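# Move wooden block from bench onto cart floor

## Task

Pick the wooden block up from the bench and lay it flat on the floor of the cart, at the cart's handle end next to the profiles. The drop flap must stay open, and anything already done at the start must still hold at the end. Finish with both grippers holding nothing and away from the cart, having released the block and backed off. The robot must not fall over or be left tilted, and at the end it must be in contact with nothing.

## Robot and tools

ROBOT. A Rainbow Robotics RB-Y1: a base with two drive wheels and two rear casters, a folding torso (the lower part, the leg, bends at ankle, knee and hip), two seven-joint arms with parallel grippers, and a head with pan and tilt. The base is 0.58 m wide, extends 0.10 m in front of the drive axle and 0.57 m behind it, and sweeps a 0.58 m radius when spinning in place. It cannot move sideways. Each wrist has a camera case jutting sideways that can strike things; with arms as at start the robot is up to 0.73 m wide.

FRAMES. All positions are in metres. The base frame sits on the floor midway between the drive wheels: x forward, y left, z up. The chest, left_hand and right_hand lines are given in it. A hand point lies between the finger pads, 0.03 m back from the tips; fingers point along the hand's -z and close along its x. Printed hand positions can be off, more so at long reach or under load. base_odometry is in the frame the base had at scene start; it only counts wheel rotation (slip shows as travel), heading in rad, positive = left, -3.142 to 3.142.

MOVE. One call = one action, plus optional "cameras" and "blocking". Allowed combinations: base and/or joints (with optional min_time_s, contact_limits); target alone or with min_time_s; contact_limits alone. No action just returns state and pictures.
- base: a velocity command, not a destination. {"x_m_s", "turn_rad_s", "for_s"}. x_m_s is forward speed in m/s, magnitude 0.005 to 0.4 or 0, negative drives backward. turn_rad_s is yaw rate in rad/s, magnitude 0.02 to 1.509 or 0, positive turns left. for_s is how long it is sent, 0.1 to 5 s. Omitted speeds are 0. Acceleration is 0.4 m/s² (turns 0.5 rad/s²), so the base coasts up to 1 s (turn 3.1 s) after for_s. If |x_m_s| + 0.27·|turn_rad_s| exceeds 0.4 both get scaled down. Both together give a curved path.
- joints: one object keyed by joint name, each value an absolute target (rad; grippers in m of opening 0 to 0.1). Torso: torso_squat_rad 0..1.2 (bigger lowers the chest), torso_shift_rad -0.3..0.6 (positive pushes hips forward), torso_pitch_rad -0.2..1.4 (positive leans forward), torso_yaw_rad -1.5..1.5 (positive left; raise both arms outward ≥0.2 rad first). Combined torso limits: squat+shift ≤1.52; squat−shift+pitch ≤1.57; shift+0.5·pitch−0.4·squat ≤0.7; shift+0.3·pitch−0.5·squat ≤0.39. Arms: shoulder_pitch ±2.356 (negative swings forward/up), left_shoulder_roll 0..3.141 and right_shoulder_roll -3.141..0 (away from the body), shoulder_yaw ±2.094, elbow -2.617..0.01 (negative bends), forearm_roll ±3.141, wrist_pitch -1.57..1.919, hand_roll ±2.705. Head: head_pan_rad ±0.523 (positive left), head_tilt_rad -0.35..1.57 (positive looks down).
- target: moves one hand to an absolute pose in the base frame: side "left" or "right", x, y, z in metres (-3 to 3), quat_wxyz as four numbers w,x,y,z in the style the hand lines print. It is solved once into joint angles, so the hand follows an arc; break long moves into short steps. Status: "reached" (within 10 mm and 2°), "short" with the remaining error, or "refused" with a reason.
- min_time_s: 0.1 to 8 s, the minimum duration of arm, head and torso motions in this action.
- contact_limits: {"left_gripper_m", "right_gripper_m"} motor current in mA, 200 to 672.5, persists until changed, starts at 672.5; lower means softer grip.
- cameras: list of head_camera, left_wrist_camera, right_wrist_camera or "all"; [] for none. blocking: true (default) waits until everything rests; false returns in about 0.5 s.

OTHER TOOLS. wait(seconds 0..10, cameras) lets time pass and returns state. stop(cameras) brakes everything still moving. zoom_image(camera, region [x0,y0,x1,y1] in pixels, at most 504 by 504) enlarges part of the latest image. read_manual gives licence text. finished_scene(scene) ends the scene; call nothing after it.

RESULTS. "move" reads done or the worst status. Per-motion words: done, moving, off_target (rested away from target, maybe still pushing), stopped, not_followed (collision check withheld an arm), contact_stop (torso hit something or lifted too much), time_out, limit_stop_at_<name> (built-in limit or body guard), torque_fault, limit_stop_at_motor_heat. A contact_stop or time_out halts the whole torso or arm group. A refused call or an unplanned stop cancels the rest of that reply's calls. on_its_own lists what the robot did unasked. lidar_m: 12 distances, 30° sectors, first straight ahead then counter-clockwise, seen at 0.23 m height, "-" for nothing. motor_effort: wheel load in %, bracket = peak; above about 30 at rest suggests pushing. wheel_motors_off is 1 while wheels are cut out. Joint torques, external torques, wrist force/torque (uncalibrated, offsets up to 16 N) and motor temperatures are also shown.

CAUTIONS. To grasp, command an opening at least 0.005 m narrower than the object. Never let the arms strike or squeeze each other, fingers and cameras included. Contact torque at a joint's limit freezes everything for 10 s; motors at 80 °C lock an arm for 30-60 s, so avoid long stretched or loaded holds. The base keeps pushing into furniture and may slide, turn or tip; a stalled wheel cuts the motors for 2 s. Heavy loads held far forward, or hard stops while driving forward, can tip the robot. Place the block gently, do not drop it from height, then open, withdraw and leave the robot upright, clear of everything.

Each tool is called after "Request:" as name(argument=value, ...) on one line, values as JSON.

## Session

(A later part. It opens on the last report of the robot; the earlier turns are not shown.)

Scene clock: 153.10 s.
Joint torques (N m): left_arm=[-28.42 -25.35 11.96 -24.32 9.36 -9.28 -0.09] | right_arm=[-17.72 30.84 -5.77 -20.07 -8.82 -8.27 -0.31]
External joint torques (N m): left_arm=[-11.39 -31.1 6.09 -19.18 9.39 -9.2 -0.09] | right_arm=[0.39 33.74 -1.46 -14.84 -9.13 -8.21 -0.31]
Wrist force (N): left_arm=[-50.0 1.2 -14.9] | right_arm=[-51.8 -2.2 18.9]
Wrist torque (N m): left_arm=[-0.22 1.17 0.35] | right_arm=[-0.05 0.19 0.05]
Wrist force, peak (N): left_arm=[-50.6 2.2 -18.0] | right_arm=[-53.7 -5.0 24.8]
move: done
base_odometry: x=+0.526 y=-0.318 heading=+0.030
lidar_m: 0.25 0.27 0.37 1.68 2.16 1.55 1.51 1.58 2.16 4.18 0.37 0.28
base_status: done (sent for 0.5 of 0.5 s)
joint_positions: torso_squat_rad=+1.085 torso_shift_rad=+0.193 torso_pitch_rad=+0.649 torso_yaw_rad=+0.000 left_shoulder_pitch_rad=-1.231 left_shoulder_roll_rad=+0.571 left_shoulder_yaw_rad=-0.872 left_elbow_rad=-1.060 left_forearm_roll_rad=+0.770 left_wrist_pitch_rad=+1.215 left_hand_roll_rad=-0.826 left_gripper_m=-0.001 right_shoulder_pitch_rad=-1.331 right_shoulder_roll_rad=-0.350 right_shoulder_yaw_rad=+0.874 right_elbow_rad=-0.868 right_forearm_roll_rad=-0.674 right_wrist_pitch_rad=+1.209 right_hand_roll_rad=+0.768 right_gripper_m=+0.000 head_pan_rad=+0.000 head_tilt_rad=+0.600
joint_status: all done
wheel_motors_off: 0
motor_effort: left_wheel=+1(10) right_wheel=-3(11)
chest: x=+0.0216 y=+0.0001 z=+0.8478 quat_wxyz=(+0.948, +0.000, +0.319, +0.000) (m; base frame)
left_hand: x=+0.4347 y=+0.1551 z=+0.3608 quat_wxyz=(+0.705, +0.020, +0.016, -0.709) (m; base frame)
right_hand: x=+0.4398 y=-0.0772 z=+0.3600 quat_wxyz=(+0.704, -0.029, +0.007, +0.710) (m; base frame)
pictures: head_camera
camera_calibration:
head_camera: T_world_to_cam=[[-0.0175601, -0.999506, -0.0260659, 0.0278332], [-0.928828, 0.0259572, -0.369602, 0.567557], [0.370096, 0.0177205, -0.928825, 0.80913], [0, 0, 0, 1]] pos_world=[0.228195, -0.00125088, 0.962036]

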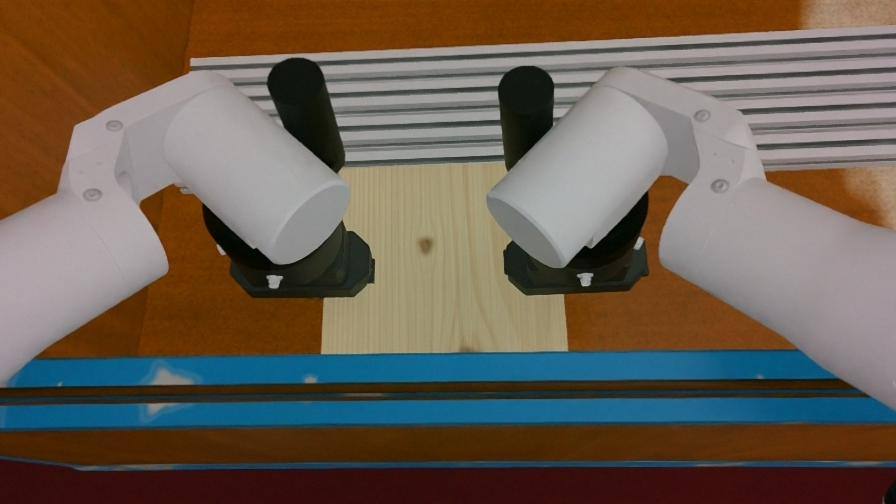

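Request:
move(joints={"torso_squat_rad": 1.09, "torso_shift_rad": 0.194}, min_time_s=0.6)

Request:
move(joints={"left_shoulder_pitch_rad": -1.2095, "left_shoulder_roll_rad": 0.608, "left_shoulder_yaw_rad": -0.8565, "left_elbow_rad": -1.0795, "left_forearm_roll_rad": 0.7915, "left_wrist_pitch_rad": 1.1975, "left_hand_roll_rad": -0.857, "right_shoulder_pitch_rad": -1.282, "right_shoulder_roll_rad": -0.425, "right_shoulder_yaw_rad": 0.855, "right_elbow_rad": -0.942, "right_forearm_roll_rad": -0.695, "right_wrist_pitch_rad": 1.207, "right_hand_roll_rad": 0.789}, min_time_s=1.5, cameras=["all"])

Scene clock: 158.10 s.
Joint torques (N m): left_arm=[-23.09 -27.24 9.23 -22.04 8.56 -11.77 -0.02] | right_arm=[-17.3 31.7 -5.49 -19.98 -8.92 -8.48 -0.27]
External joint torques (N m): left_arm=[-6.01 -33 3.35 -16.9 8.59 -11.68 -0.02] | right_arm=[0.84 34.61 -1.17 -14.76 -9.22 -8.42 -0.26]
Wrist force (N): left_arm=[-55.8 -9.4 17.5] | right_arm=[-54.4 -3.4 19.7]
Wrist torque (N m): left_arm=[-0.27 0.96 0.25] | right_arm=[-0.05 0.16 0.07]
Wrist force, peak (N): left_arm=[-55.7 -11.3 21.9] | right_arm=[-53.2 -0.4 26.6]
move: done
base_odometry: x=+0.526 y=-0.318 heading=+0.030
lidar_m: 0.26 0.28 0.38 1.68 2.16 1.57 1.50 1.59 2.16 4.20 0.39 0.27
base_status: not commanded
joint_positions: torso_squat_rad=+1.090 torso_shift_rad=+0.193 torso_pitch_rad=+0.648 torso_yaw_rad=+0.000 left_shoulder_pitch_rad=-1.233 left_shoulder_roll_rad=+0.572 left_shoulder_yaw_rad=-0.871 left_elbow_rad=-1.060 left_forearm_roll_rad=+0.770 left_wrist_pitch_rad=+1.215 left_hand_roll_rad=-0.826 left_gripper_m=-0.001 right_shoulder_pitch_rad=-1.331 right_shoulder_roll_rad=-0.351 right_shoulder_yaw_rad=+0.874 right_elbow_rad=-0.868 right_forearm_roll_rad=-0.674 right_wrist_pitch_rad=+1.209 right_hand_roll_rad=+0.768 right_gripper_m=+0.000 head_pan_rad=+0.000 head_tilt_rad=+0.600
joint_status: all done
wheel_motors_off: 0
motor_effort: left_wheel=+4(4) right_wheel=-1(4)
chest: x=+0.0208 y=+0.0001 z=+0.8449 quat_wxyz=(+0.948, +0.000, +0.318, +0.000) (m; base frame)
left_hand: x=+0.4354 y=+0.1550 z=+0.3592 quat_wxyz=(+0.705, +0.021, +0.015, -0.709) (m; base frame)
right_hand: x=+0.4398 y=-0.0773 z=+0.3576 quat_wxyz=(+0.704, -0.029, +0.007, +0.710) (m; base frame)
pictures: none

Scene clock: 159.90 s.
Joint torques (N m): left_arm=[-14.87 5.84 7.92 -5.77 0.24 -0.66 -0.4] | right_arm=[-16.61 -5.41 -6.38 -6.2 -0.13 -0.14 0.19]
External joint torques (N m): left_arm=[1.86 -0.56 1.91 -0.7 0.25 -0.55 -0.4] | right_arm=[0.94 -1.47 -1.7 -1 -0.41 -0.07 0.19]
Wrist force (N): left_arm=[1.7 1.3 -7.2] | right_arm=[-0.1 1.0 -4.9]
Wrist torque (N m): left_arm=[-0.30 0.27 0.15] | right_arm=[-0.13 0.07 -0.19]
Wrist force, peak (N): left_arm=[-56.5 -8.9 17.0] | right_arm=[-54.9 -3.3 20.0]
move: done
base_odometry: x=+0.526 y=-0.318 heading=+0.030
lidar_m: 0.25 0.26 0.38 1.67 2.16 1.56 1.50 1.58 2.16 4.17 0.38 0.27
base_status: not commanded
joint_positions: torso_squat_rad=+1.090 torso_shift_rad=+0.194 torso_pitch_rad=+0.650 torso_yaw_rad=+0.000 left_shoulder_pitch_rad=-1.210 left_shoulder_roll_rad=+0.608 left_shoulder_yaw_rad=-0.857 left_elbow_rad=-1.079 left_forearm_roll_rad=+0.791 left_wrist_pitch_rad=+1.198 left_hand_roll_rad=-0.857 left_gripper_m=+0.000 right_shoulder_pitch_rad=-1.282 right_shoulder_roll_rad=-0.425 right_shoulder_yaw_rad=+0.855 right_elbow_rad=-0.942 right_forearm_roll_rad=-0.695 right_wrist_pitch_rad=+1.207 right_hand_roll_rad=+0.789 right_gripper_m=+0.000 head_pan_rad=+0.000 head_tilt_rad=+0.600
joint_status: all done
wheel_motors_off: 0
motor_effort: left_wheel=+5(6) right_wheel=-4(5)
chest: x=+0.0216 y=+0.0001 z=+0.8445 quat_wxyz=(+0.948, +0.000, +0.319, +0.000) (m; base frame)
left_hand: x=+0.4349 y=+0.1687 z=+0.3571 quat_wxyz=(+0.705, +0.015, +0.010, -0.709) (m; base frame)
right_hand: x=+0.4378 y=-0.1033 z=+0.3538 quat_wxyz=(+0.708, -0.022, +0.006, +0.706) (m; base frame)
pictures: head_camera, left_wrist_camera, right_wrist_camera
camera_calibration:
head_camera: T_world_to_cam=[[-0.0175479, -0.999504, -0.026146, 0.0278176], [-0.92911, 0.0259619, -0.368892, 0.565742], [0.369388, 0.0178192, -0.929105, 0.806275], [0, 0, 0, 1]] pos_world=[0.228296, -0.00125112, 0.958538]
left_wrist_camera: T_world_to_cam=[[0.0205941, -0.998788, -0.0447011, 0.1749], [-0.891062, -0.0386129, 0.452237, 0.261612], [-0.453415, 0.0305181, -0.890777, 0.582597], [0, 0, 0, 1]] pos_world=[0.493668, 0.167009, 0.408471]
right_wrist_camera: T_world_to_cam=[[0.0265623, -0.999554, 0.013638, -0.12096], [-0.872659, -0.0165312, 0.48805, 0.234727], [-0.487607, -0.024865, -0.872709, 0.591825], [0, 0, 0, 1]] pos_world=[0.496627, -0.10231, 0.403582]

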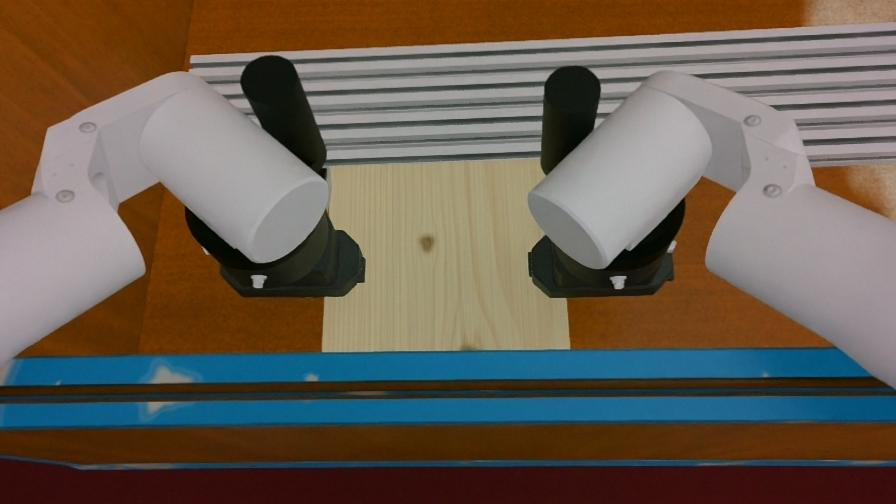

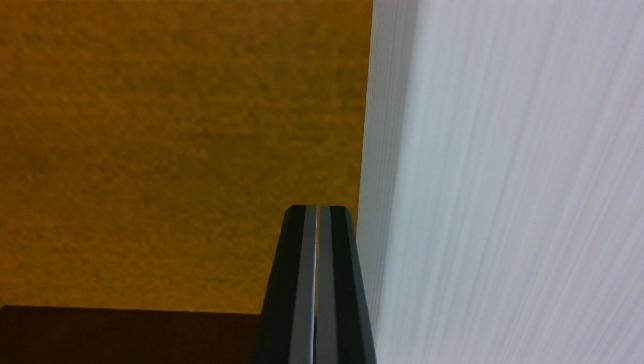

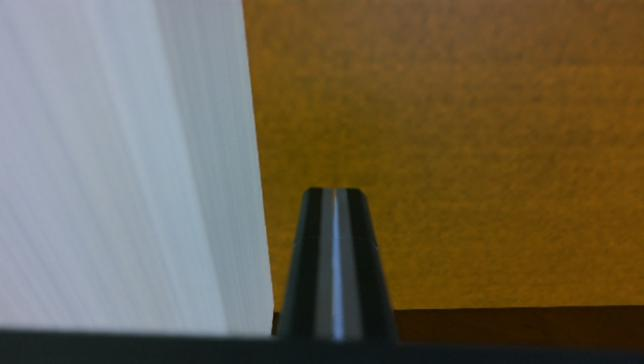

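Request:
move(joints={"torso_squat_rad": 0.1, "torso_shift_rad": 0.09})

Request:
move(base={"x_m_s": -0.25, "for_s": 1.8}, joints={"head_tilt_rad": 0.4}, cameras=["head_camera"])

Request:
zoom_image(camera="head_camera", region=[250, 0, 600, 250])

Scene clock: 165.73 s.
Joint torques (N m): left_arm=[-15.54 5.59 8.03 -5.53 0.2 -0.5 -0.29] | right_arm=[-17.59 -5.3 -6.02 -6.14 -0.11 -0.11 0.27]
External joint torques (N m): left_arm=[1.18 -0.8 2.03 -0.46 0.21 -0.39 -0.29] | right_arm=[-0.05 -1.36 -1.34 -0.93 -0.39 -0.04 0.27]
Wrist force (N): left_arm=[0.9 2.2 -7.1] | right_arm=[0.2 1.8 -5.2]
Wrist torque (N m): left_arm=[-0.44 0.22 0.15] | right_arm=[-0.20 0.12 -0.20]
Wrist force, peak (N): left_arm=[0.7 2.1 -8.4] | right_arm=[-0.4 1.6 -5.9]
move: done
base_odometry: x=+0.526 y=-0.318 heading=+0.030
lidar_m: 0.26 0.27 0.38 1.68 2.16 1.56 1.50 1.58 2.16 4.19 0.38 0.28
base_status: not commanded
joint_positions: torso_squat_rad=+0.100 torso_shift_rad=+0.090 torso_pitch_rad=+0.650 torso_yaw_rad=+0.000 left_shoulder_pitch_rad=-1.210 left_shoulder_roll_rad=+0.608 left_shoulder_yaw_rad=-0.857 left_elbow_rad=-1.079 left_forearm_roll_rad=+0.791 left_wrist_pitch_rad=+1.198 left_hand_roll_rad=-0.857 left_gripper_m=+0.000 right_shoulder_pitch_rad=-1.282 right_shoulder_roll_rad=-0.425 right_shoulder_yaw_rad=+0.855 right_elbow_rad=-0.942 right_forearm_roll_rad=-0.695 right_wrist_pitch_rad=+1.207 right_hand_roll_rad=+0.789 right_gripper_m=+0.000 head_pan_rad=+0.000 head_tilt_rad=+0.600
joint_status: all done
wheel_motors_off: 0
motor_effort: left_wheel=+4(5) right_wheel=-2(6)
chest: x=+0.0218 y=+0.0001 z=+1.2205 quat_wxyz=(+0.948, +0.000, +0.319, +0.000) (m; base frame)
left_hand: x=+0.4349 y=+0.1687 z=+0.7329 quat_wxyz=(+0.705, +0.015, +0.011, -0.709) (m; base frame)
right_hand: x=+0.4378 y=-0.1033 z=+0.7295 quat_wxyz=(+0.708, -0.022, +0.006, +0.706) (m; base frame)
pictures: none

Scene clock: 168.50 s.
Joint torques (N m): left_arm=[-15.43 5.34 7.77 -5.4 0.04 -0.45 -0.27] | right_arm=[-17.7 -5.06 -5.93 -5.97 -0.04 -0.11 0.26]
External joint torques (N m): left_arm=[1.29 -1.06 1.77 -0.33 0.05 -0.35 -0.27] | right_arm=[-0.16 -1.12 -1.25 -0.77 -0.32 -0.05 0.27]
Wrist force (N): left_arm=[0.4 2.6 -7.4] | right_arm=[-0.1 1.6 -4.8]
Wrist torque (N m): left_arm=[-0.46 0.14 0.12] | right_arm=[-0.13 0.08 -0.18]
Wrist force, peak (N): left_arm=[0.2 2.5 -8.2] | right_arm=[0.2 2.0 -5.8]
move: done
base_odometry: x=+0.076 y=-0.331 heading=+0.029
lidar_m: 0.71 0.74 1.25 4.22 1.52 1.09 1.04 1.12 1.54 4.12 1.02 0.75
base_status: done (sent for 1.8 of 1.8 s)
joint_positions: torso_squat_rad=+0.100 torso_shift_rad=+0.090 torso_pitch_rad=+0.650 torso_yaw_rad=+0.000 left_shoulder_pitch_rad=-1.210 left_shoulder_roll_rad=+0.608 left_shoulder_yaw_rad=-0.857 left_elbow_rad=-1.079 left_forearm_roll_rad=+0.791 left_wrist_pitch_rad=+1.198 left_hand_roll_rad=-0.857 left_gripper_m=+0.000 right_shoulder_pitch_rad=-1.282 right_shoulder_roll_rad=-0.425 right_shoulder_yaw_rad=+0.855 right_elbow_rad=-0.942 right_forearm_roll_rad=-0.695 right_wrist_pitch_rad=+1.207 right_hand_roll_rad=+0.789 right_gripper_m=+0.000 head_pan_rad=+0.000 head_tilt_rad=+0.400
joint_status: all done
wheel_motors_off: 0
motor_effort: left_wheel=-14(26) right_wheel=+16(31)
chest: x=+0.0218 y=+0.0001 z=+1.2205 quat_wxyz=(+0.948, +0.000, +0.319, +0.000) (m; base frame)
left_hand: x=+0.4349 y=+0.1687 z=+0.7329 quat_wxyz=(+0.705, +0.015, +0.011, -0.709) (m; base frame)
right_hand: x=+0.4378 y=-0.1034 z=+0.7296 quat_wxyz=(+0.708, -0.022, +0.006, +0.706) (m; base frame)
pictures: head_camera
camera_calibration:
head_camera: T_world_to_cam=[[-0.0120078, -0.999504, -0.0291093, 0.0409139], [-0.837423, 0.0259604, -0.545938, 0.931968], [0.546423, 0.0178213, -0.837319, 1.00164], [0, 0, 0, 1]] pos_world=[0.233624, -0.00115113, 1.34868]

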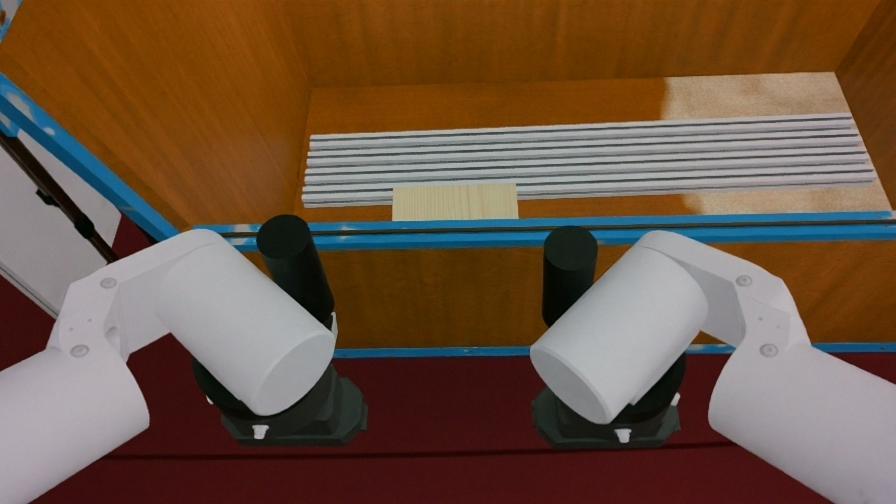

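Scaled by 1.440 from the camera's 896x504 image, which has a finer 1280x720 frame.

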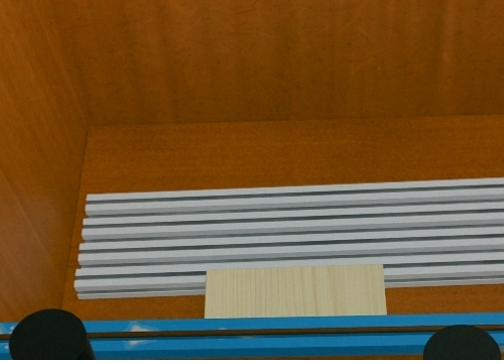

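Request:
finished_scene(scene=2)

The scene is finished: the task was done.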